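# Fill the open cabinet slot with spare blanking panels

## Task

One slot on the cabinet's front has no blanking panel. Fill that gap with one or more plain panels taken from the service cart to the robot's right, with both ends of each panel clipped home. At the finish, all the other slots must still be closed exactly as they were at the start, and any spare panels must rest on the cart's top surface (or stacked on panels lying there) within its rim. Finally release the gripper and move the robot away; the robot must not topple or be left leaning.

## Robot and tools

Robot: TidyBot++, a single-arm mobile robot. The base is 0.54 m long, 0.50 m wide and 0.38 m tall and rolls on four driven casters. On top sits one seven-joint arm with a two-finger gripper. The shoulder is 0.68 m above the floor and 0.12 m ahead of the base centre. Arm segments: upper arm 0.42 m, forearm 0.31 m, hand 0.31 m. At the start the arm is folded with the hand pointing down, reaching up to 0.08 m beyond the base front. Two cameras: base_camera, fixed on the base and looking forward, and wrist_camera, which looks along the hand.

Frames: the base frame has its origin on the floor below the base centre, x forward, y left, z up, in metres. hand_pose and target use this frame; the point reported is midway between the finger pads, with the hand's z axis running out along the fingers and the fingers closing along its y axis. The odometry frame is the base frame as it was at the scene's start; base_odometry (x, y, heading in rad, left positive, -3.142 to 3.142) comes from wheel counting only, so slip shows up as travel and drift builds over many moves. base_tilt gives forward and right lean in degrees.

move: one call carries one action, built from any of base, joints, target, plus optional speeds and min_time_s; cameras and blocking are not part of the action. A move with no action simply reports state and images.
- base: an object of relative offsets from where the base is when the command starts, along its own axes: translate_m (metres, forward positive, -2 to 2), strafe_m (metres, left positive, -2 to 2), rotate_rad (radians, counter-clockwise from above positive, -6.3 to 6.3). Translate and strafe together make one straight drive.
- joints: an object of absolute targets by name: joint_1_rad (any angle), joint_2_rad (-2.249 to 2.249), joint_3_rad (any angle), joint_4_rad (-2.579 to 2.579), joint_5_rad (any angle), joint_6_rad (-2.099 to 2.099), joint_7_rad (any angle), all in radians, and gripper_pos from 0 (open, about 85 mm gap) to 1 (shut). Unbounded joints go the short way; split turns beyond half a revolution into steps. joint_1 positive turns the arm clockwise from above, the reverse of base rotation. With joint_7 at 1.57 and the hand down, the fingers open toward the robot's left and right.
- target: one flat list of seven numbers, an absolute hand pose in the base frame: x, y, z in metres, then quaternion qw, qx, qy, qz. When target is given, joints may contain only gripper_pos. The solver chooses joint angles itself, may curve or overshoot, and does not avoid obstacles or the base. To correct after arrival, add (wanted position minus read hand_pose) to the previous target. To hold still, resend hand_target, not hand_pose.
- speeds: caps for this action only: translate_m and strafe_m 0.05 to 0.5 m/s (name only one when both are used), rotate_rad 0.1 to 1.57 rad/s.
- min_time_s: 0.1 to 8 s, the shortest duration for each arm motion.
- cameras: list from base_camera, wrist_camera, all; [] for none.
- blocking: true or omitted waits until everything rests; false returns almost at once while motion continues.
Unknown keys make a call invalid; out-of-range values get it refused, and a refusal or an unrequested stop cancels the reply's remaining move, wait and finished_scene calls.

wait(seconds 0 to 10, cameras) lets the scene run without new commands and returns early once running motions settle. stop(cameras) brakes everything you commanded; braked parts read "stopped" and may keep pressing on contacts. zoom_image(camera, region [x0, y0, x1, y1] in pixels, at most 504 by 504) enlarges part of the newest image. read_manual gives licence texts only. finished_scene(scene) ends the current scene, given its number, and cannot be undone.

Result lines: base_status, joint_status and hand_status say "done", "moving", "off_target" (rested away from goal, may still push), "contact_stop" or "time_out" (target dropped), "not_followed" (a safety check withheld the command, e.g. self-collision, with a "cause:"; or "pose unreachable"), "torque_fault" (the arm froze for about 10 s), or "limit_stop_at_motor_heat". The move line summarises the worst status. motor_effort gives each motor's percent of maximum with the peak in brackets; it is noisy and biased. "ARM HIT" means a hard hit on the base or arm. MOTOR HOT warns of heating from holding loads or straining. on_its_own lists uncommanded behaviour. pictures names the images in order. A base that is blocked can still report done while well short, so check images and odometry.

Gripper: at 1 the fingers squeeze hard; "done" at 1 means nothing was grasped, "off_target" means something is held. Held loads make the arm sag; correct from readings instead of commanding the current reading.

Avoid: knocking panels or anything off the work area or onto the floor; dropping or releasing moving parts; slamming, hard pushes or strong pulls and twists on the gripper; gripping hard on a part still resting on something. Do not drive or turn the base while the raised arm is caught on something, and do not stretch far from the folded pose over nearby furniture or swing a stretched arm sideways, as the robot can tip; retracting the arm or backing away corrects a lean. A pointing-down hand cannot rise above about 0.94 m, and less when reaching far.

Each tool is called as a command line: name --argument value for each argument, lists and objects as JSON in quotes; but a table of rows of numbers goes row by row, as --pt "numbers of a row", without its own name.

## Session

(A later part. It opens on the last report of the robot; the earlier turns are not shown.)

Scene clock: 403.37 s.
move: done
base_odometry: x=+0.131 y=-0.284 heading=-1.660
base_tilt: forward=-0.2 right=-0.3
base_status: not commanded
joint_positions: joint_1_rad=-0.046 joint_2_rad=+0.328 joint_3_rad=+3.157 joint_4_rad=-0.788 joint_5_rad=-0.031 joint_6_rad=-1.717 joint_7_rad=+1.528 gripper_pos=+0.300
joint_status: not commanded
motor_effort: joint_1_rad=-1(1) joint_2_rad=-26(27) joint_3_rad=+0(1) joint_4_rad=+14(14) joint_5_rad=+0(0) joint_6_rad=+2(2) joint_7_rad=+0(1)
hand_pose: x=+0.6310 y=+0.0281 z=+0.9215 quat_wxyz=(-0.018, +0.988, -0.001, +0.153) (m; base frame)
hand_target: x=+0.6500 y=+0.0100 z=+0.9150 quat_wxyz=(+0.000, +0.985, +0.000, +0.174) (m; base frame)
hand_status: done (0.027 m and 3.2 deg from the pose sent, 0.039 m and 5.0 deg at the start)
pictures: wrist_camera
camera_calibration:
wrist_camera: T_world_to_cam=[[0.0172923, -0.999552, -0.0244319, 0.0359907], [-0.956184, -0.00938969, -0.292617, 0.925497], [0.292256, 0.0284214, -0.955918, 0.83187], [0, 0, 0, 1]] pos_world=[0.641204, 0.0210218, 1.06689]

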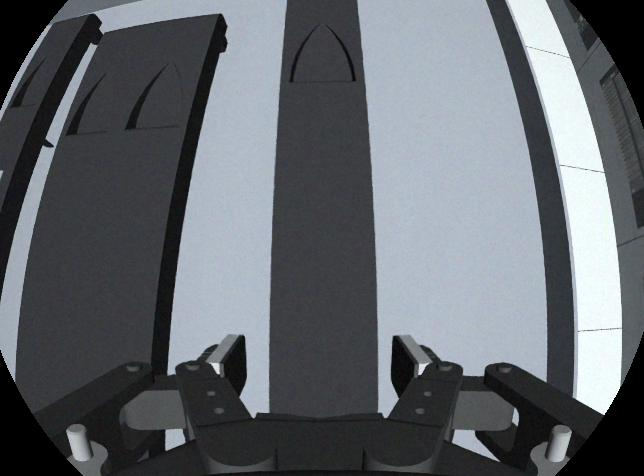

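move --joints '{"gripper_pos": 0.8}' --cameras '["wrist_camera"]'

move --target '[0.645, 0.01, 0.985, 0, 0.985, 0, 0.174]' --min_time_s 2.5 --cameras '["wrist_camera"]'

Scene clock: 415.50 s.
move: off_target
base_odometry: x=+0.131 y=-0.284 heading=-1.660
base_tilt: forward=-0.3 right=-0.3
base_status: not commanded
joint_positions: joint_1_rad=-0.046 joint_2_rad=+0.326 joint_3_rad=+3.157 joint_4_rad=-0.790 joint_5_rad=-0.031 joint_6_rad=-1.715 joint_7_rad=+1.528 gripper_pos=+0.554
joint_status: gripper_pos off_target (ended at +0.554, target +0.800)
motor_effort: joint_1_rad=-1(1) joint_2_rad=-25(27) joint_3_rad=+0(1) joint_4_rad=+14(14) joint_5_rad=+0(1) joint_6_rad=+2(3) joint_7_rad=+0(1)
hand_pose: x=+0.6309 y=+0.0281 z=+0.9224 quat_wxyz=(-0.018, +0.988, -0.001, +0.155) (m; base frame)
hand_target: x=+0.6500 y=+0.0100 z=+0.9150 quat_wxyz=(+0.000, +0.985, +0.000, +0.174) (m; base frame)
hand_status: not commanded
pictures: wrist_camera
camera_calibration:
wrist_camera: T_world_to_cam=[[0.0172963, -0.99955, -0.0245027, 0.0359961], [-0.955301, -0.00928707, -0.29549, 0.927686], [0.29513, 0.0285183, -0.955031, 0.830111], [0, 0, 0, 1]] pos_world=[0.640606, 0.0209221, 1.06779]

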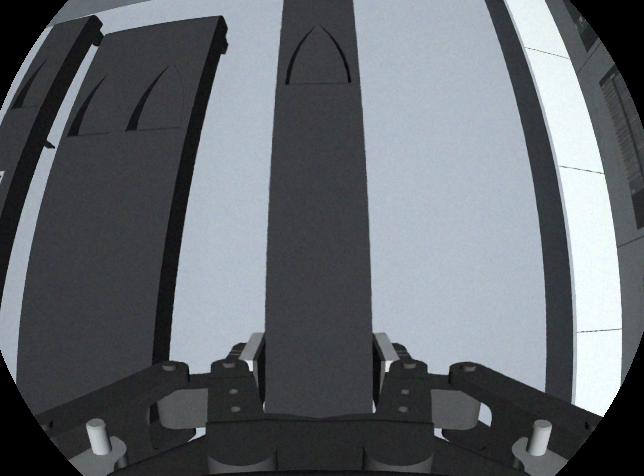

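Scene clock: 418.30 s.
move: done
base_odometry: x=+0.131 y=-0.284 heading=-1.660
base_tilt: forward=-0.3 right=-0.3
base_status: not commanded
joint_positions: joint_1_rad=-0.046 joint_2_rad=+0.467 joint_3_rad=+3.168 joint_4_rad=-0.305 joint_5_rad=-0.031 joint_6_rad=-1.949 joint_7_rad=+1.528 gripper_pos=+0.554
joint_status: not commanded
motor_effort: joint_1_rad=-1(1) joint_2_rad=-28(29) joint_3_rad=+0(1) joint_4_rad=+12(15) joint_5_rad=+0(1) joint_6_rad=+3(4) joint_7_rad=+0(1)
hand_pose: x=+0.6544 y=+0.0260 z=+0.9987 quat_wxyz=(-0.014, +0.978, +0.000, +0.209) (m; base frame)
hand_target: x=+0.6449 y=+0.0100 z=+0.9849 quat_wxyz=(+0.000, +0.985, +0.000, +0.174) (m; base frame)
hand_status: done (0.023 m and 4.3 deg from the pose sent, 0.067 m and 3.1 deg at the start)
pictures: wrist_camera
camera_calibration:
wrist_camera: T_world_to_cam=[[0.0172143, -0.99975, -0.0142419, 0.0252576], [-0.917115, -0.0101147, -0.398495, 1.05058], [0.398251, 0.0199213, -0.91706, 0.790935], [0, 0, 0, 1]] pos_world=[0.648081, 0.0201211, 1.14435]

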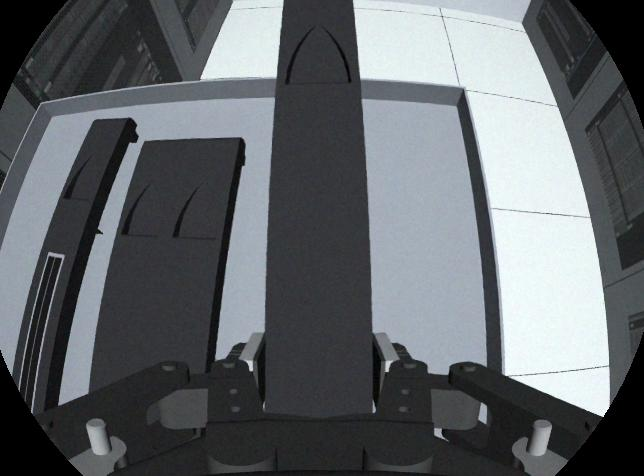

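move --base '{"translate_m": -0.64}' --speeds '{"translate_m": 0.3}' --cameras '["wrist_camera"]'

move --joints '{"joint_1_rad": 0.0, "joint_2_rad": -0.36, "joint_3_rad": 3.15, "joint_4_rad": -2.25, "joint_5_rad": 0.0, "joint_6_rad": 0.32, "joint_7_rad": -0.04}' --min_time_s 3 --cameras '["wrist_camera"]'

Scene clock: 473.53 s.
move: done
base_odometry: x=+0.188 y=+0.354 heading=-1.660
base_tilt: forward=-0.3 right=-0.3
base_status: done
joint_positions: joint_1_rad=-0.042 joint_2_rad=+0.483 joint_3_rad=+3.171 joint_4_rad=-0.302 joint_5_rad=-0.031 joint_6_rad=-1.956 joint_7_rad=+1.528 gripper_pos=+0.554
joint_status: not commanded
motor_effort: joint_1_rad=-1(2) joint_2_rad=-29(32) joint_3_rad=+0(1) joint_4_rad=+12(13) joint_5_rad=+0(1) joint_6_rad=+3(4) joint_7_rad=+0(0)
hand_pose: x=+0.6579 y=+0.0233 z=+0.9899 quat_wxyz=(-0.012, +0.980, -0.003, +0.199) (m; base frame)
hand_target: x=+0.6449 y=+0.0100 z=+0.9849 quat_wxyz=(+0.000, +0.985, +0.000, +0.174) (m; base frame)
hand_status: not commanded
pictures: wrist_camera
camera_calibration:
wrist_camera: T_world_to_cam=[[0.0110376, -0.999863, -0.0123439, 0.0245238], [-0.925189, -0.00552852, -0.379466, 1.0366], [0.379346, 0.0156088, -0.925123, 0.801993], [0, 0, 0, 1]] pos_world=[0.65455, 0.0177331, 1.1356]

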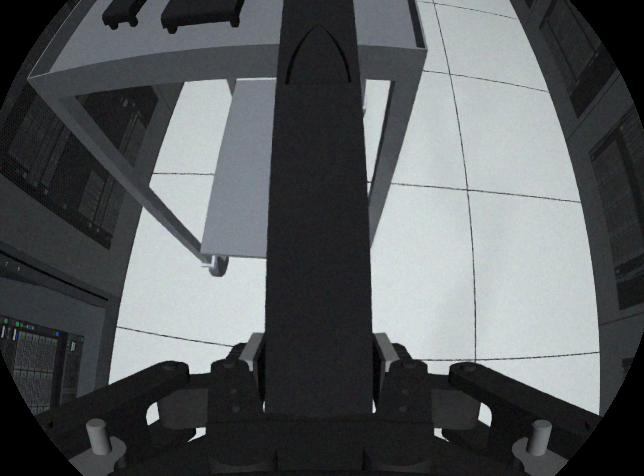

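Scene clock: 477.20 s.
move: done
base_odometry: x=+0.188 y=+0.354 heading=-1.660
base_tilt: forward=-0.3 right=-0.3
base_status: not commanded
joint_positions: joint_1_rad=-0.017 joint_2_rad=-0.346 joint_3_rad=+3.171 joint_4_rad=-2.216 joint_5_rad=-0.031 joint_6_rad=+0.228 joint_7_rad=+0.022 gripper_pos=+0.554
joint_status: all done
motor_effort: joint_1_rad=-1(2) joint_2_rad=-9(30) joint_3_rad=+0(1) joint_4_rad=+19(20) joint_5_rad=+1(1) joint_6_rad=+9(11) joint_7_rad=+0(2)
hand_pose: x=+0.5874 y=-0.0084 z=+0.9631 quat_wxyz=(-0.482, +0.509, -0.526, +0.482) (m; base frame)
hand_target: x=+0.5806 y=-0.0031 z=+0.9772 quat_wxyz=(-0.509, +0.487, -0.512, +0.491) (m; base frame)
hand_status: not commanded
pictures: wrist_camera
camera_calibration:
wrist_camera: T_world_to_cam=[[-0.0775851, 0.00260334, -0.996982, 1.0021], [0.00582594, 0.999981, 0.0021578, 0.0550808], [0.996969, -0.00564095, -0.0775987, -0.374753], [0, 0, 0, 1]] pos_world=[0.451044, -0.0598025, 0.969877]

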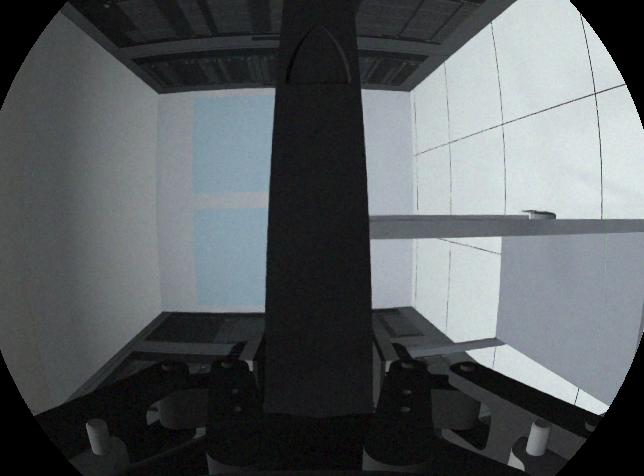

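move --base '{"translate_m": 0.144, "strafe_m": 0.115, "rotate_rad": 1.2}' --speeds '{"rotate_rad": 0.6, "translate_m": 0.1}' --cameras '["all"]'

Scene clock: 496.03 s.
move: done
base_odometry: x=+0.290 y=+0.200 heading=-0.460
base_tilt: forward=-0.3 right=-0.3
base_status: done
joint_positions: joint_1_rad=-0.010 joint_2_rad=-0.353 joint_3_rad=+3.164 joint_4_rad=-2.217 joint_5_rad=-0.031 joint_6_rad=+0.232 joint_7_rad=+0.021 gripper_pos=+0.554
joint_status: not commanded
motor_effort: joint_1_rad=-1(2) joint_2_rad=-8(12) joint_3_rad=+0(2) joint_4_rad=+19(19) joint_5_rad=+0(1) joint_6_rad=+9(10) joint_7_rad=+0(1)
hand_pose: x=+0.5852 y=-0.0081 z=+0.9668 quat_wxyz=(-0.484, +0.506, -0.524, +0.485) (m; base frame)
hand_target: x=+0.5806 y=-0.0031 z=+0.9772 quat_wxyz=(-0.509, +0.487, -0.512, +0.491) (m; base frame)
hand_status: not commanded
pictures: base_camera, wrist_camera
camera_calibration:
wrist_camera: T_world_to_cam=[[-0.0678879, 0.00143128, -0.997692, 1.00058], [0.00682917, 0.999976, 0.000969864, 0.0553959], [0.99767, -0.00674756, -0.0678961, -0.382111], [0, 0, 0, 1]] pos_world=[0.448769, -0.059405, 0.97227]

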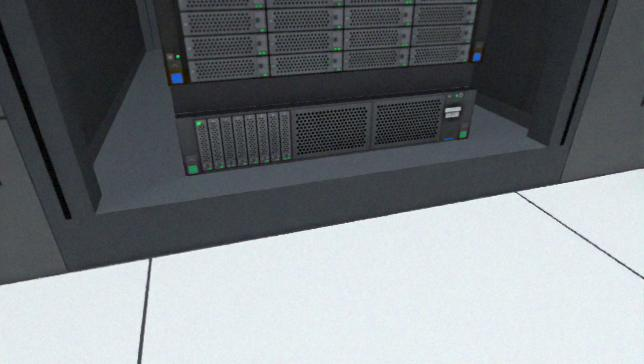

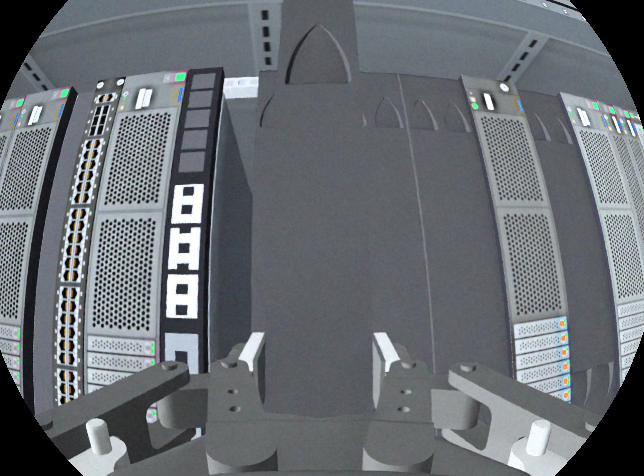

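move --joints '{"joint_2_rad": -0.36, "joint_4_rad": -2.075, "joint_6_rad": 0.19, "joint_7_rad": -0.06}' --min_time_s 1.5 --cameras '["wrist_camera"]'

Scene clock: 550.23 s.
move: done
base_odometry: x=+0.290 y=+0.200 heading=-0.460
base_tilt: forward=-0.2 right=-0.4
base_status: not commanded
joint_positions: joint_1_rad=-0.010 joint_2_rad=-0.353 joint_3_rad=+3.164 joint_4_rad=-2.109 joint_5_rad=-0.031 joint_6_rad=+0.232 joint_7_rad=+0.002 gripper_pos=+0.554
joint_status: all done
motor_effort: joint_1_rad=-1(1) joint_2_rad=-9(10) joint_3_rad=+0(0) joint_4_rad=+19(20) joint_5_rad=+1(1) joint_6_rad=+9(10) joint_7_rad=+0(1)
hand_pose: x=+0.5935 y=-0.0087 z=+1.0336 quat_wxyz=(-0.516, +0.474, -0.501, +0.507) (m; base frame)
hand_target: x=+0.5929 y=-0.0034 z=+1.0447 quat_wxyz=(-0.525, +0.471, -0.505, +0.497) (m; base frame)
hand_status: not commanded
pictures: wrist_camera
camera_calibration:
wrist_camera: T_world_to_cam=[[0.0406871, 0.019967, -0.998972, 1.00483], [0.00662238, 0.999773, 0.0202527, 0.0359952], [0.99915, -0.00743959, 0.0405456, -0.498869], [0, 0, 0, 1]] pos_world=[0.457323, -0.0597618, 1.02329]

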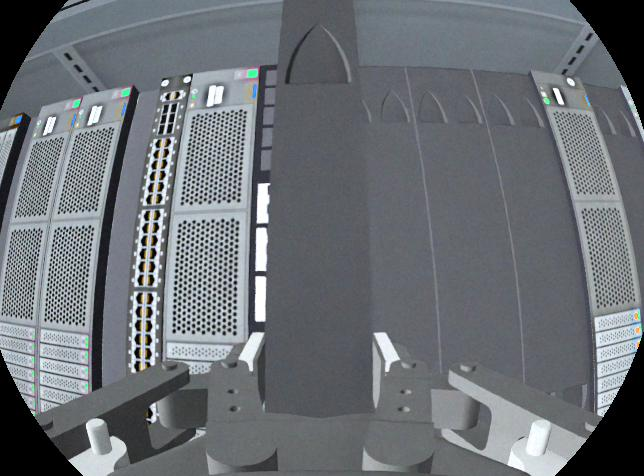

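move --joints '{"joint_2_rad": -0.36, "joint_4_rad": -2.02, "joint_6_rad": 0.08, "joint_7_rad": -0.06}' --min_time_s 1 --cameras '["wrist_camera"]'

Scene clock: 562.20 s.
move: done
base_odometry: x=+0.290 y=+0.200 heading=-0.460
base_tilt: forward=-0.3 right=-0.3
base_status: not commanded
joint_positions: joint_1_rad=-0.010 joint_2_rad=-0.353 joint_3_rad=+3.164 joint_4_rad=-2.058 joint_5_rad=-0.031 joint_6_rad=+0.160 joint_7_rad=+0.001 gripper_pos=+0.554
joint_status: all done
motor_effort: joint_1_rad=-1(1) joint_2_rad=-9(10) joint_3_rad=+0(1) joint_4_rad=+19(20) joint_5_rad=+1(1) joint_6_rad=+9(10) joint_7_rad=+0(1)
hand_pose: x=+0.5963 y=-0.0082 z=+1.0430 quat_wxyz=(-0.512, +0.480, -0.506, +0.501) (m; base frame)
hand_target: x=+0.5953 y=-0.0035 z=+1.0448 quat_wxyz=(-0.511, +0.484, -0.520, +0.484) (m; base frame)
hand_status: not commanded
pictures: wrist_camera
camera_calibration:
wrist_camera: T_world_to_cam=[[0.0197414, 0.0207917, -0.999589, 1.02723], [0.00472419, 0.999771, 0.0208888, 0.0357429], [0.999794, -0.00513462, 0.0196387, -0.480616], [0, 0, 0, 1]] pos_world=[0.460069, -0.0595603, 1.0355]

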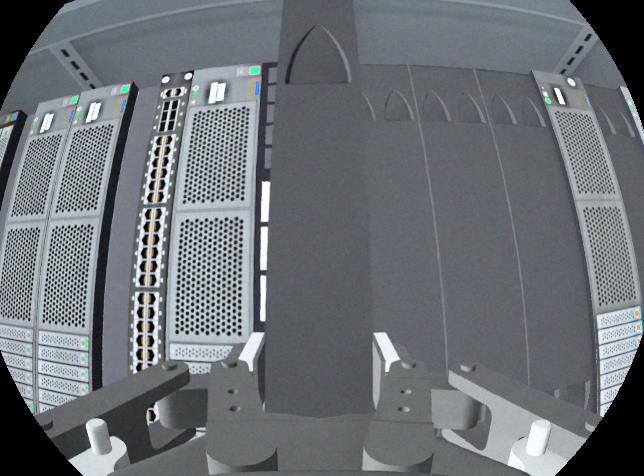

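move --joints '{"joint_6_rad": 0.05, "joint_7_rad": 0.09}' --base '{"translate_m": 0.106, "strafe_m": -0.072}' --speeds '{"translate_m": 0.1}' --cameras '["all"]'

zoom_image --camera "wrist_camera" --region '[150, 0, 490, 240]'

Scene clock: 613.13 s.
move: done
base_odometry: x=+0.353 y=+0.088 heading=-0.460
base_tilt: forward=-0.2 right=-0.3
base_status: done
joint_positions: joint_1_rad=-0.010 joint_2_rad=-0.357 joint_3_rad=+3.164 joint_4_rad=-2.056 joint_5_rad=-0.031 joint_6_rad=+0.126 joint_7_rad=+0.090 gripper_pos=+0.554
joint_status: all done
motor_effort: joint_1_rad=-1(1) joint_2_rad=-9(11) joint_3_rad=+0(1) joint_4_rad=+19(20) joint_5_rad=+0(1) joint_6_rad=+9(9) joint_7_rad=+0(2)
hand_pose: x=+0.5953 y=-0.0077 z=+1.0350 quat_wxyz=(-0.482, +0.510, -0.491, +0.516) (m; base frame)
hand_target: x=+0.5950 y=-0.0034 z=+1.0354 quat_wxyz=(-0.466, +0.530, -0.489, +0.513) (m; base frame)
hand_status: not commanded
pictures: base_camera, wrist_camera
camera_calibration:
wrist_camera: T_world_to_cam=[[-0.0104849, -0.067433, -0.997669, 1.03458], [0.00364264, 0.997714, -0.0674744, 0.127482], [0.999938, -0.00434161, -0.0102153, -0.44864], [0, 0, 0, 1]] pos_world=[0.458996, -0.059373, 1.03619]

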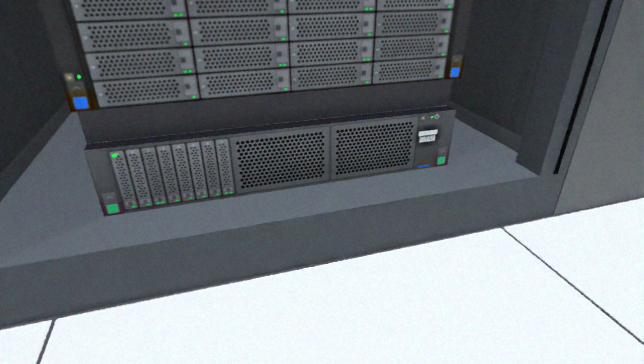

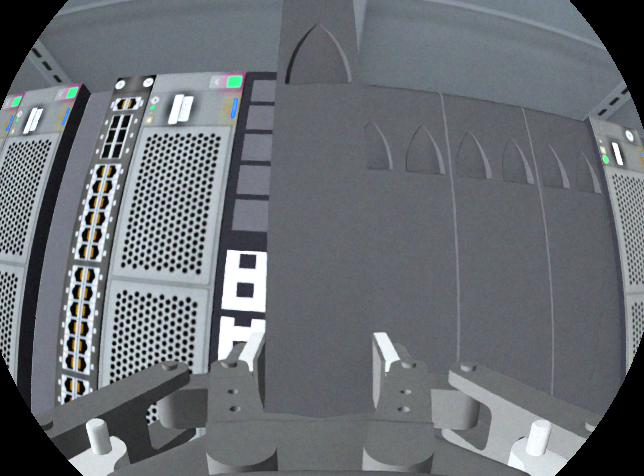

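Scaled by 1.482.

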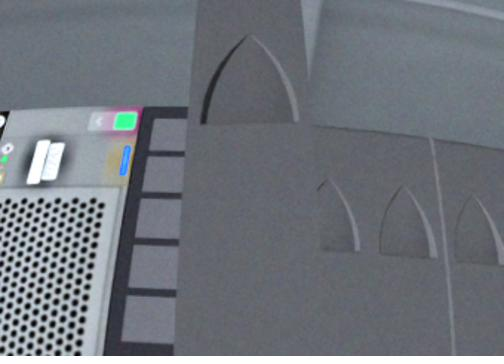

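move --joints '{"joint_7_rad": -0.02}' --cameras '["wrist_camera"]'

Scene clock: 622.50 s.
move: done
base_odometry: x=+0.353 y=+0.088 heading=-0.460
base_tilt: forward=-0.2 right=-0.3
base_status: not commanded
joint_positions: joint_1_rad=-0.010 joint_2_rad=-0.357 joint_3_rad=+3.164 joint_4_rad=-2.056 joint_5_rad=-0.031 joint_6_rad=+0.126 joint_7_rad=-0.001 gripper_pos=+0.554
joint_status: all done
motor_effort: joint_1_rad=-1(1) joint_2_rad=-9(10) joint_3_rad=+0(0) joint_4_rad=+19(19) joint_5_rad=+0(1) joint_6_rad=+9(9) joint_7_rad=+0(1)
hand_pose: x=+0.5953 y=-0.0077 z=+1.0350 quat_wxyz=(-0.506, +0.487, -0.514, +0.493) (m; base frame)
hand_target: x=+0.5950 y=-0.0034 z=+1.0354 quat_wxyz=(-0.494, +0.502, -0.517, +0.486) (m; base frame)
hand_status: not commanded
pictures: wrist_camera
camera_calibration:
wrist_camera: T_world_to_cam=[[-0.00918073, 0.0237421, -0.999676, 1.0366], [0.00383626, 0.999712, 0.0237077, 0.0330262], [0.99995, -0.00361737, -0.00926916, -0.449531], [0, 0, 0, 1]] pos_world=[0.458899, -0.0592538, 1.03131]

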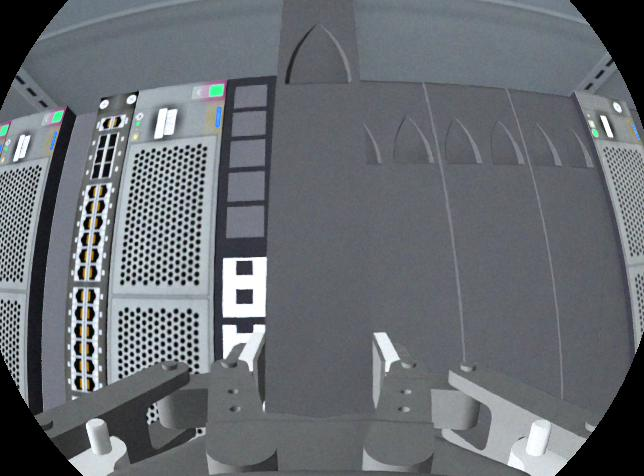

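move --joints '{"joint_4_rad": -1.985, "joint_6_rad": 0.02, "joint_7_rad": 0.05}' --base '{"translate_m": 0.038, "strafe_m": 0.012}' --speeds '{"translate_m": 0.05}' --cameras '["wrist_camera"]'

zoom_image --camera "wrist_camera" --region '[190, 0, 450, 220]'

Scene clock: 667.07 s.
move: done
base_odometry: x=+0.392 y=+0.082 heading=-0.460
base_tilt: forward=-0.3 right=-0.3
base_status: done
joint_positions: joint_1_rad=-0.010 joint_2_rad=-0.357 joint_3_rad=+3.164 joint_4_rad=-2.018 joint_5_rad=-0.031 joint_6_rad=+0.095 joint_7_rad=+0.024 gripper_pos=+0.554
joint_status: all done
motor_effort: joint_1_rad=-1(1) joint_2_rad=-8(11) joint_3_rad=+0(1) joint_4_rad=+19(20) joint_5_rad=+0(1) joint_6_rad=+9(10) joint_7_rad=+0(1)
hand_pose: x=+0.5965 y=-0.0075 z=+1.0496 quat_wxyz=(-0.502, +0.491, -0.506, +0.501) (m; base frame)
hand_target: x=+0.5959 y=-0.0035 z=+1.0480 quat_wxyz=(-0.478, +0.518, -0.498, +0.505) (m; base frame)
hand_status: not commanded
pictures: wrist_camera
camera_calibration:
wrist_camera: T_world_to_cam=[[-0.00150826, -0.00097067, -0.999998, 1.04678], [0.00296018, 0.999995, -0.000975132, 0.0589689], [0.999994, -0.00296164, -0.00150538, -0.458813], [0, 0, 0, 1]] pos_world=[0.460215, -0.0593113, 1.04615]

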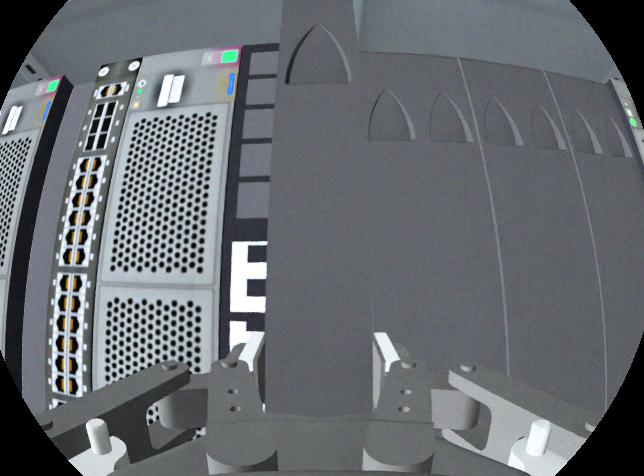

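Scaled by 1.938.

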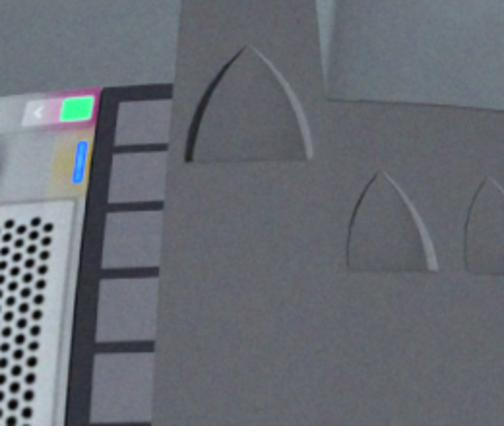

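move --joints '{"joint_4_rad": -2.01, "joint_6_rad": 0.044, "joint_7_rad": 0.055}' --base '{"translate_m": 0.019, "strafe_m": 0.006}' --speeds '{"translate_m": 0.05}' --cameras '["wrist_camera"]'

zoom_image --camera "wrist_camera" --region '[190, 0, 450, 220]'

Scene clock: 693.10 s.
move: done
base_odometry: x=+0.412 y=+0.079 heading=-0.460
base_tilt: forward=-0.2 right=-0.3
base_status: done
joint_positions: joint_1_rad=-0.010 joint_2_rad=-0.358 joint_3_rad=+3.164 joint_4_rad=-2.018 joint_5_rad=-0.031 joint_6_rad=+0.095 joint_7_rad=+0.024 gripper_pos=+0.554
joint_status: all done
motor_effort: joint_1_rad=-1(1) joint_2_rad=-9(11) joint_3_rad=+0(1) joint_4_rad=+19(20) joint_5_rad=+1(1) joint_6_rad=+9(10) joint_7_rad=+0(1)
hand_pose: x=+0.5962 y=-0.0075 z=+1.0500 quat_wxyz=(-0.502, +0.491, -0.506, +0.501) (m; base frame)
hand_target: x=+0.5953 y=-0.0034 z=+1.0398 quat_wxyz=(-0.476, +0.520, -0.497, +0.506) (m; base frame)
hand_status: not commanded
pictures: wrist_camera
camera_calibration:
wrist_camera: T_world_to_cam=[[-0.000608283, -0.000970897, -0.999999, 1.04667], [0.00296105, 0.999995, -0.000972694, 0.0589671], [0.999995, -0.00296164, -0.000605405, -0.459457], [0, 0, 0, 1]] pos_world=[0.459917, -0.0593113, 1.04645]

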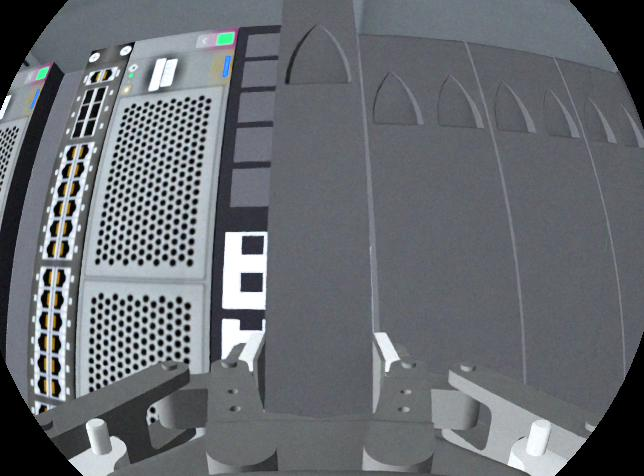

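Scaled by 1.938.

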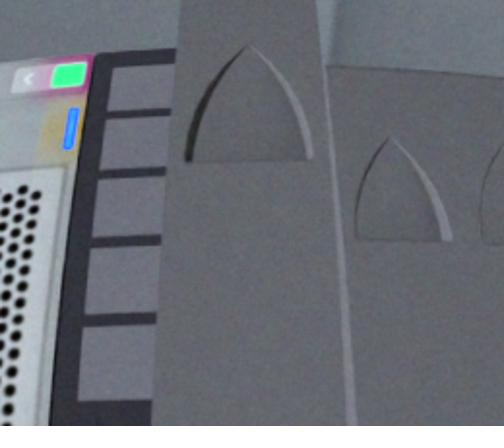

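move --joints '{"joint_4_rad": -2.077, "joint_6_rad": 0.21}' --min_time_s 1 --cameras '["wrist_camera"]'

zoom_image --camera "wrist_camera" --region '[190, 0, 450, 220]'

Scene clock: 709.97 s.
move: done
base_odometry: x=+0.412 y=+0.079 heading=-0.460
base_tilt: forward=-0.2 right=-0.3
base_status: not commanded
joint_positions: joint_1_rad=-0.010 joint_2_rad=-0.358 joint_3_rad=+3.164 joint_4_rad=-2.044 joint_5_rad=-0.031 joint_6_rad=+0.127 joint_7_rad=+0.024 gripper_pos=+0.554
joint_status: all done
motor_effort: joint_1_rad=-1(1) joint_2_rad=-9(9) joint_3_rad=+0(1) joint_4_rad=+20(20) joint_5_rad=+1(1) joint_6_rad=+9(10) joint_7_rad=+0(1)
hand_pose: x=+0.5954 y=-0.0078 z=+1.0437 quat_wxyz=(-0.503, +0.490, -0.504, +0.503) (m; base frame)
hand_target: x=+0.5925 y=-0.0035 z=+1.0497 quat_wxyz=(-0.500, +0.494, -0.473, +0.531) (m; base frame)
hand_status: not commanded
pictures: wrist_camera
camera_calibration:
wrist_camera: T_world_to_cam=[[0.00529114, -0.00117788, -0.999985, 1.03683], [0.00396909, 0.999991, -0.00115689, 0.0587916], [0.999978, -0.00396291, 0.00529577, -0.464763], [0, 0, 0, 1]] pos_world=[0.459034, -0.0594116, 1.03935]

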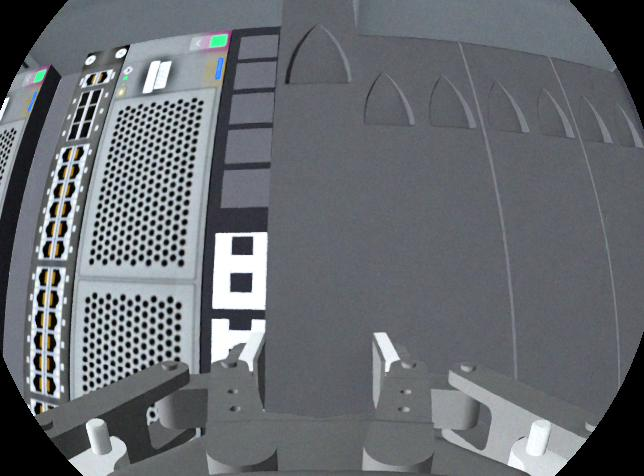

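Scaled by 1.938.

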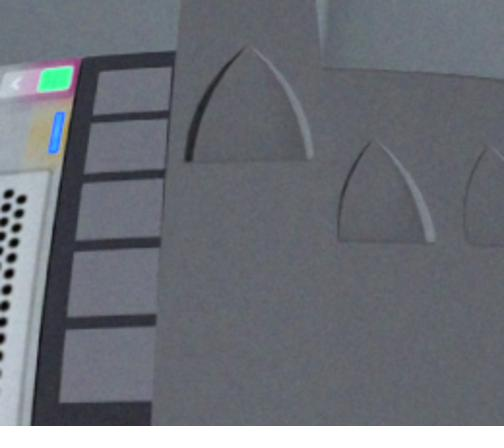

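move --joints '{"joint_4_rad": -2.087, "joint_6_rad": 0.222}' --min_time_s 0.5

move --base '{"translate_m": 0.016, "strafe_m": 0.005}' --speeds '{"translate_m": 0.05}' --cameras '["wrist_camera"]'

zoom_image --camera "wrist_camera" --region '[190, 0, 450, 220]'

Scene clock: 729.23 s.
move: done
base_odometry: x=+0.412 y=+0.079 heading=-0.460
base_tilt: forward=-0.2 right=-0.3
base_status: not commanded
joint_positions: joint_1_rad=-0.010 joint_2_rad=-0.358 joint_3_rad=+3.164 joint_4_rad=-2.052 joint_5_rad=-0.031 joint_6_rad=+0.133 joint_7_rad=+0.024 gripper_pos=+0.554
joint_status: all done
motor_effort: joint_1_rad=-1(1) joint_2_rad=-9(9) joint_3_rad=+0(0) joint_4_rad=+19(20) joint_5_rad=+0(1) joint_6_rad=+9(10) joint_7_rad=+0(1)
hand_pose: x=+0.5950 y=-0.0078 z=+1.0403 quat_wxyz=(-0.502, +0.490, -0.505, +0.502) (m; base frame)
hand_target: x=+0.5920 y=-0.0034 z=+1.0472 quat_wxyz=(-0.500, +0.494, -0.473, +0.531) (m; base frame)
hand_status: not commanded
pictures: none

Scene clock: 730.07 s.
move: done
base_odometry: x=+0.429 y=+0.076 heading=-0.460
base_tilt: forward=-0.2 right=-0.3
base_status: done
joint_positions: joint_1_rad=-0.010 joint_2_rad=-0.359 joint_3_rad=+3.164 joint_4_rad=-2.053 joint_5_rad=-0.031 joint_6_rad=+0.134 joint_7_rad=+0.024 gripper_pos=+0.554
joint_status: not commanded
motor_effort: joint_1_rad=-1(1) joint_2_rad=-9(11) joint_3_rad=+0(1) joint_4_rad=+19(19) joint_5_rad=+1(1) joint_6_rad=+9(9) joint_7_rad=+0(1)
hand_pose: x=+0.5948 y=-0.0078 z=+1.0406 quat_wxyz=(-0.503, +0.490, -0.505, +0.503) (m; base frame)
hand_target: x=+0.5920 y=-0.0034 z=+1.0472 quat_wxyz=(-0.500, +0.494, -0.473, +0.531) (m; base frame)
hand_status: not commanded
pictures: wrist_camera
camera_calibration:
wrist_camera: T_world_to_cam=[[0.00378998, -0.00117668, -0.999992, 1.03463], [0.00416721, 0.999991, -0.00116088, 0.0587039], [0.999984, -0.00416278, 0.00379484, -0.462604], [0, 0, 0, 1]] pos_world=[0.458431, -0.0594116, 1.03645]

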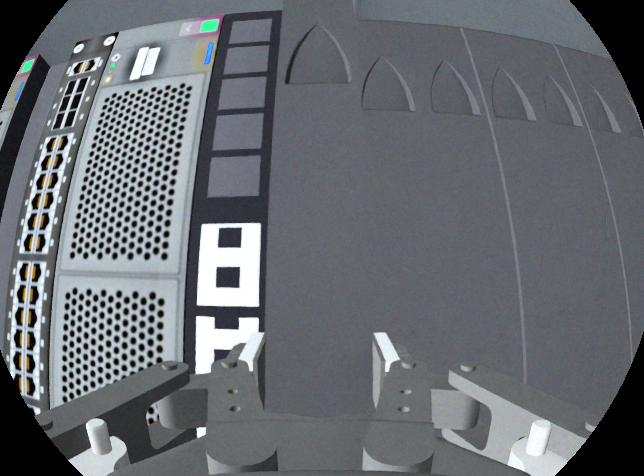

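Scaled by 1.938.

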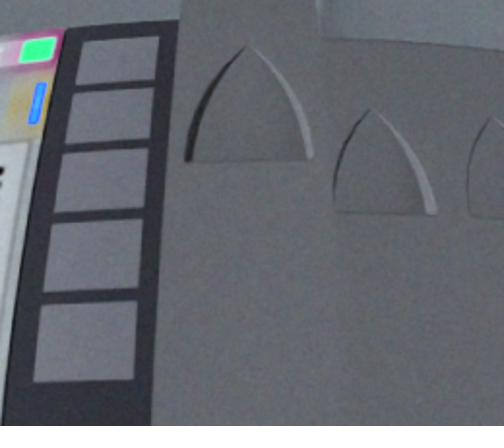

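move --base '{"translate_m": 0.0125, "strafe_m": 0.004}' --speeds '{"translate_m": 0.05}' --cameras '["wrist_camera"]'

zoom_image --camera "wrist_camera" --region '[190, 0, 450, 220]'

Scene clock: 743.50 s.
move: done
base_odometry: x=+0.442 y=+0.074 heading=-0.460
base_tilt: forward=-0.2 right=-0.3
base_status: done
joint_positions: joint_1_rad=-0.009 joint_2_rad=-0.363 joint_3_rad=+3.164 joint_4_rad=-2.058 joint_5_rad=-0.031 joint_6_rad=+0.137 joint_7_rad=+0.024 gripper_pos=+0.554
joint_status: not commanded
motor_effort: joint_1_rad=-1(3) joint_2_rad=-9(10) joint_3_rad=+0(2) joint_4_rad=+19(21) joint_5_rad=+1(1) joint_6_rad=+9(10) joint_7_rad=+1(1)
hand_pose: x=+0.5931 y=-0.0085 z=+1.0402 quat_wxyz=(-0.503, +0.489, -0.505, +0.504) (m; base frame)
hand_target: x=+0.5920 y=-0.0034 z=+1.0472 quat_wxyz=(-0.500, +0.494, -0.473, +0.531) (m; base frame)
hand_status: not commanded
pictures: wrist_camera
camera_calibration:
wrist_camera: T_world_to_cam=[[0.00578948, -0.00108785, -0.999983, 1.03302], [0.00556864, 0.999984, -0.00105561, 0.0584607], [0.999968, -0.00556243, 0.00579544, -0.46296], [0, 0, 0, 1]] pos_world=[0.456639, -0.0599111, 1.03575]

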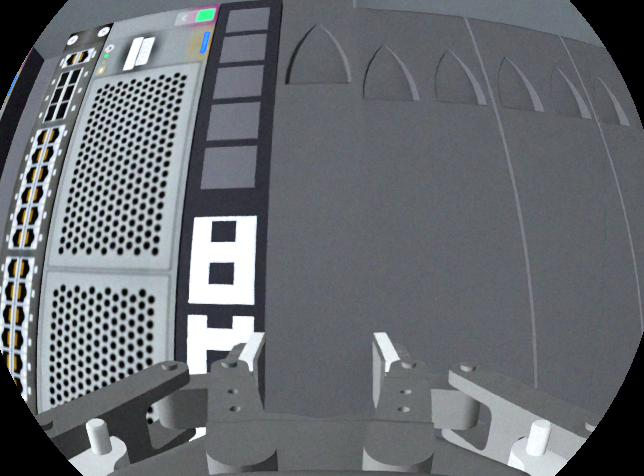

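Scaled by 1.938.

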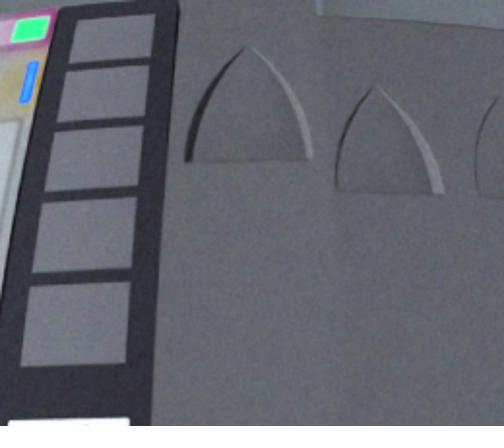

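move --base '{"translate_m": 0.011, "strafe_m": 0.0035}' --speeds '{"translate_m": 0.05}' --cameras '["wrist_camera"]'

zoom_image --camera "wrist_camera" --region '[190, 0, 450, 220]'

Scene clock: 755.13 s.
move: done
base_odometry: x=+0.453 y=+0.072 heading=-0.460
base_tilt: forward=-0.3 right=-0.3
base_status: done
joint_positions: joint_1_rad=-0.002 joint_2_rad=-0.389 joint_3_rad=+3.164 joint_4_rad=-2.079 joint_5_rad=-0.031 joint_6_rad=+0.139 joint_7_rad=+0.024 gripper_pos=+0.554
joint_status: not commanded
motor_effort: joint_1_rad=-2(3) joint_2_rad=-3(9) joint_3_rad=-1(3) joint_4_rad=+21(25) joint_5_rad=+1(1) joint_6_rad=+10(12) joint_7_rad=+1(1)
hand_pose: x=+0.5828 y=-0.0117 z=+1.0402 quat_wxyz=(-0.503, +0.485, -0.505, +0.507) (m; base frame)
hand_target: x=+0.5920 y=-0.0034 z=+1.0472 quat_wxyz=(-0.500, +0.494, -0.473, +0.531) (m; base frame)
hand_status: not commanded
pictures: wrist_camera
camera_calibration:
wrist_camera: T_world_to_cam=[[0.012986, -0.000698833, -0.999915, 1.02882], [0.0125678, 0.999921, -0.000535617, 0.0571522], [0.999837, -0.0125598, 0.0129938, -0.460227], [0, 0, 0, 1]] pos_world=[0.446073, -0.0622091, 1.03475]

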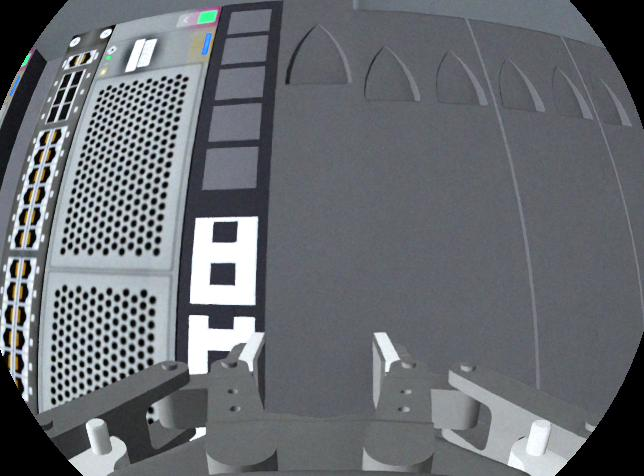

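Scaled by 1.938.

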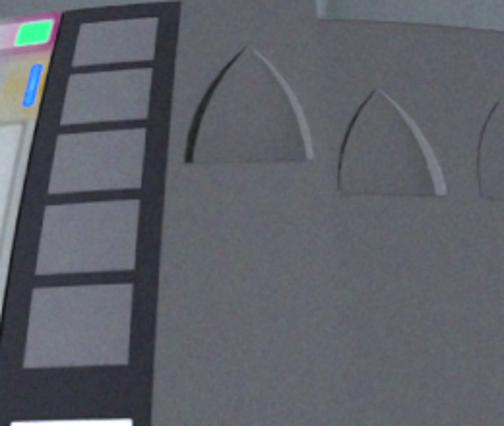

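move --base '{"translate_m": -0.0105, "strafe_m": -0.0033}' --speeds '{"translate_m": 0.05}'

move --joints '{"gripper_pos": 0.5}' --cameras '["wrist_camera"]'

zoom_image --camera "wrist_camera" --region '[190, 0, 450, 220]'

Scene clock: 779.77 s.
move: done
base_odometry: x=+0.442 y=+0.074 heading=-0.460
base_tilt: forward=-0.3 right=-0.3
base_status: done
joint_positions: joint_1_rad=-0.002 joint_2_rad=-0.369 joint_3_rad=+3.162 joint_4_rad=-2.078 joint_5_rad=-0.031 joint_6_rad=+0.152 joint_7_rad=+0.024 gripper_pos=+0.554
joint_status: not commanded
motor_effort: joint_1_rad=-1(2) joint_2_rad=-8(10) joint_3_rad=+0(1) joint_4_rad=+19(21) joint_5_rad=+1(1) joint_6_rad=+8(9) joint_7_rad=+1(1)
hand_pose: x=+0.5900 y=-0.0112 z=+1.0349 quat_wxyz=(-0.501, +0.487, -0.506, +0.505) (m; base frame)
hand_target: x=+0.5920 y=-0.0034 z=+1.0472 quat_wxyz=(-0.500, +0.494, -0.473, +0.531) (m; base frame)
hand_status: not commanded
pictures: none

Scene clock: 780.47 s.
move: done
base_odometry: x=+0.442 y=+0.074 heading=-0.460
base_tilt: forward=-0.2 right=-0.3
base_status: not commanded
joint_positions: joint_1_rad=-0.002 joint_2_rad=-0.369 joint_3_rad=+3.162 joint_4_rad=-2.078 joint_5_rad=-0.031 joint_6_rad=+0.152 joint_7_rad=+0.024 gripper_pos=+0.500
joint_status: all done
motor_effort: joint_1_rad=-1(1) joint_2_rad=-8(9) joint_3_rad=+0(1) joint_4_rad=+19(20) joint_5_rad=+1(1) joint_6_rad=+9(9) joint_7_rad=+0(1)
hand_pose: x=+0.5900 y=-0.0112 z=+1.0349 quat_wxyz=(-0.501, +0.487, -0.506, +0.505) (m; base frame)
hand_target: x=+0.5920 y=-0.0034 z=+1.0472 quat_wxyz=(-0.500, +0.494, -0.473, +0.531) (m; base frame)
hand_status: not commanded
pictures: wrist_camera
camera_calibration:
wrist_camera: T_world_to_cam=[[0.00607741, -0.00162738, -0.99998, 1.02757], [0.011875, 0.999928, -0.00155513, 0.057927], [0.999911, -0.0118653, 0.0060963, -0.460229], [0, 0, 0, 1]] pos_world=[0.453255, -0.0617114, 1.03044]

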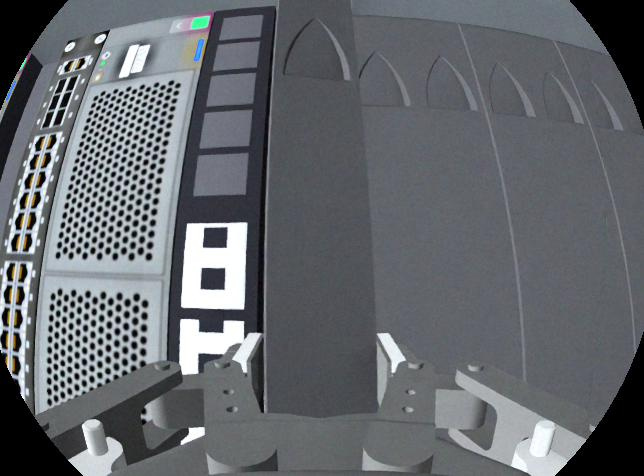

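Scaled by 1.938.

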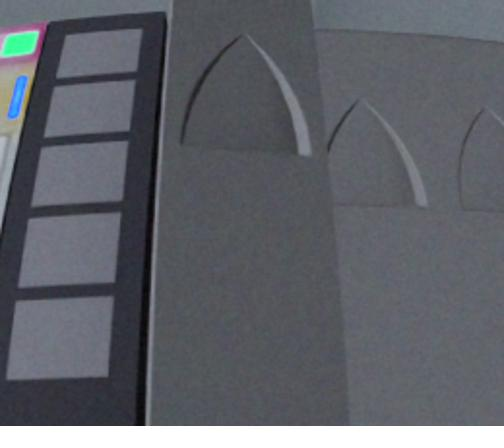

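move --base '{"translate_m": -0.0055, "strafe_m": -0.0017}' --speeds '{"translate_m": 0.05}' --cameras '["wrist_camera"]'

zoom_image --camera "wrist_camera" --region '[190, 0, 450, 220]'

Scene clock: 790.60 s.
move: done
base_odometry: x=+0.437 y=+0.075 heading=-0.460
base_tilt: forward=-0.2 right=-0.3
base_status: done
joint_positions: joint_1_rad=-0.002 joint_2_rad=-0.366 joint_3_rad=+3.162 joint_4_rad=-2.078 joint_5_rad=-0.031 joint_6_rad=+0.152 joint_7_rad=+0.024 gripper_pos=+0.500
joint_status: not commanded
motor_effort: joint_1_rad=-1(1) joint_2_rad=-10(10) joint_3_rad=+0(1) joint_4_rad=+19(20) joint_5_rad=+1(1) joint_6_rad=+9(9) joint_7_rad=+0(1)
hand_pose: x=+0.5911 y=-0.0112 z=+1.0335 quat_wxyz=(-0.500, +0.488, -0.507, +0.505) (m; base frame)
hand_target: x=+0.5920 y=-0.0034 z=+1.0472 quat_wxyz=(-0.500, +0.494, -0.473, +0.531) (m; base frame)
hand_status: not commanded
pictures: wrist_camera
camera_calibration:
wrist_camera: T_world_to_cam=[[0.00297774, -0.00159884, -0.999994, 1.02799], [0.0118702, 0.999928, -0.00156339, 0.0579243], [0.999925, -0.0118655, 0.0029965, -0.458031], [0, 0, 0, 1]] pos_world=[0.454248, -0.0617113, 1.02945]

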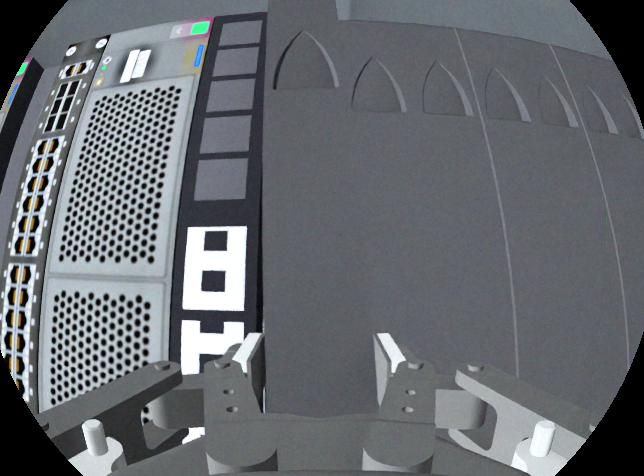

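Scaled by 1.938.

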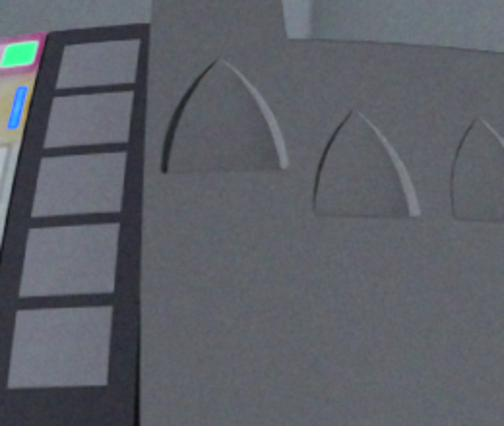

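move --joints '{"gripper_pos": 0.75}'

move --base '{"translate_m": 0.012, "strafe_m": 0.0038}' --speeds '{"translate_m": 0.05}' --cameras '["wrist_camera"]'

zoom_image --camera "wrist_camera" --region '[190, 0, 450, 220]'

Scene clock: 808.57 s.
move: off_target
base_odometry: x=+0.437 y=+0.075 heading=-0.460
base_tilt: forward=-0.2 right=-0.3
base_status: not commanded
joint_positions: joint_1_rad=-0.002 joint_2_rad=-0.366 joint_3_rad=+3.162 joint_4_rad=-2.078 joint_5_rad=-0.031 joint_6_rad=+0.152 joint_7_rad=+0.024 gripper_pos=+0.552
joint_status: gripper_pos off_target (ended at +0.552, target +0.750)
motor_effort: joint_1_rad=-1(1) joint_2_rad=-9(9) joint_3_rad=+0(1) joint_4_rad=+19(19) joint_5_rad=+0(1) joint_6_rad=+9(9) joint_7_rad=+0(1)
hand_pose: x=+0.5911 y=-0.0112 z=+1.0335 quat_wxyz=(-0.500, +0.488, -0.507, +0.505) (m; base frame)
hand_target: x=+0.5920 y=-0.0034 z=+1.0472 quat_wxyz=(-0.500, +0.494, -0.473, +0.531) (m; base frame)
hand_status: not commanded
pictures: none

Scene clock: 809.37 s.
move: done
base_odometry: x=+0.449 y=+0.073 heading=-0.460
base_tilt: forward=-0.2 right=-0.4
base_status: done
joint_positions: joint_1_rad=+0.000 joint_2_rad=-0.372 joint_3_rad=+3.162 joint_4_rad=-2.082 joint_5_rad=-0.031 joint_6_rad=+0.154 joint_7_rad=+0.024 gripper_pos=+0.552
joint_status: not commanded
motor_effort: joint_1_rad=-2(4) joint_2_rad=-5(9) joint_3_rad=+0(2) joint_4_rad=+19(26) joint_5_rad=+0(1) joint_6_rad=+8(13) joint_7_rad=+0(2)
hand_pose: x=+0.5887 y=-0.0117 z=+1.0349 quat_wxyz=(-0.501, +0.487, -0.506, +0.506) (m; base frame)
hand_target: x=+0.5920 y=-0.0034 z=+1.0472 quat_wxyz=(-0.500, +0.494, -0.473, +0.531) (m; base frame)
hand_status: not commanded
pictures: wrist_camera
camera_calibration:
wrist_camera: T_world_to_cam=[[0.00817234, -0.00205579, -0.999964, 1.02629], [0.0129848, 0.999914, -0.00194957, 0.0581465], [0.999882, -0.0129684, 0.00819833, -0.461159], [0, 0, 0, 1]] pos_world=[0.451963, -0.0620122, 1.03014]

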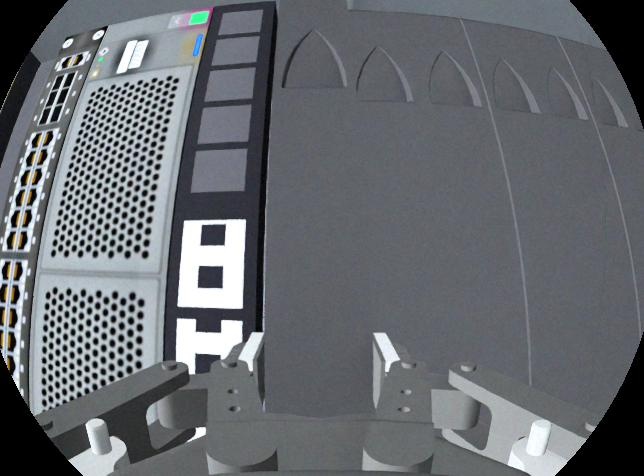

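Scaled by 1.938.

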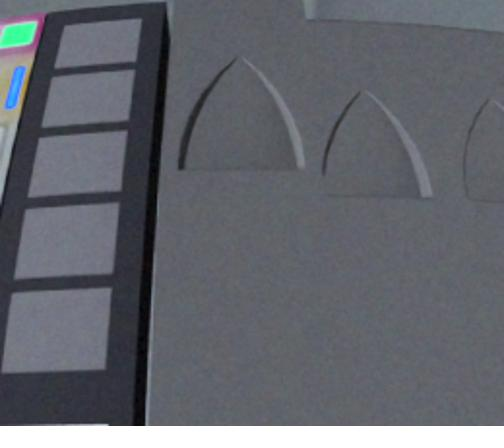

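move --base '{"translate_m": 0.014, "strafe_m": 0.0044}' --speeds '{"translate_m": 0.05}' --cameras '["wrist_camera"]'

zoom_image --camera "wrist_camera" --region '[190, 0, 450, 220]'

Scene clock: 823.90 s.
move: done
base_odometry: x=+0.463 y=+0.070 heading=-0.460
base_tilt: forward=-0.3 right=-0.3
base_status: done
joint_positions: joint_1_rad=+0.008 joint_2_rad=-0.405 joint_3_rad=+3.163 joint_4_rad=-2.107 joint_5_rad=-0.031 joint_6_rad=+0.155 joint_7_rad=+0.024 gripper_pos=+0.552
joint_status: not commanded
motor_effort: joint_1_rad=-2(5) joint_2_rad=+2(6) joint_3_rad=-1(5) joint_4_rad=+23(29) joint_5_rad=+1(2) joint_6_rad=+11(15) joint_7_rad=+1(1)
hand_pose: x=+0.5762 y=-0.0156 z=+1.0345 quat_wxyz=(-0.501, +0.482, -0.506, +0.510) (m; base frame)
hand_target: x=+0.5920 y=-0.0034 z=+1.0472 quat_wxyz=(-0.500, +0.494, -0.473, +0.531) (m; base frame)
hand_status: not commanded
pictures: wrist_camera
camera_calibration:
wrist_camera: T_world_to_cam=[[0.0158659, -0.00157052, -0.999873, 1.02145], [0.0215869, 0.999766, -0.00122782, 0.056581], [0.999641, -0.0215646, 0.0158961, -0.456594], [0, 0, 0, 1]] pos_world=[0.439002, -0.0648098, 1.02864]

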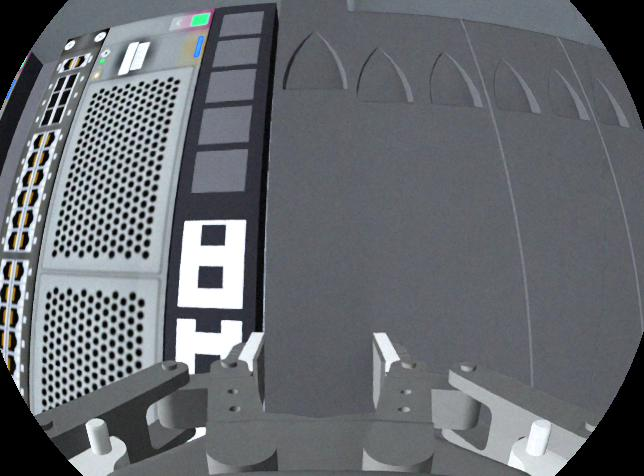

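Scaled by 1.938.

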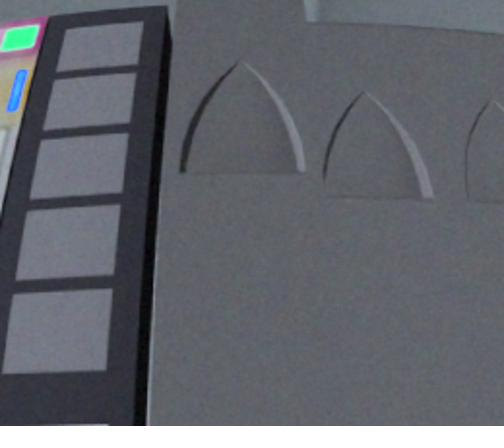

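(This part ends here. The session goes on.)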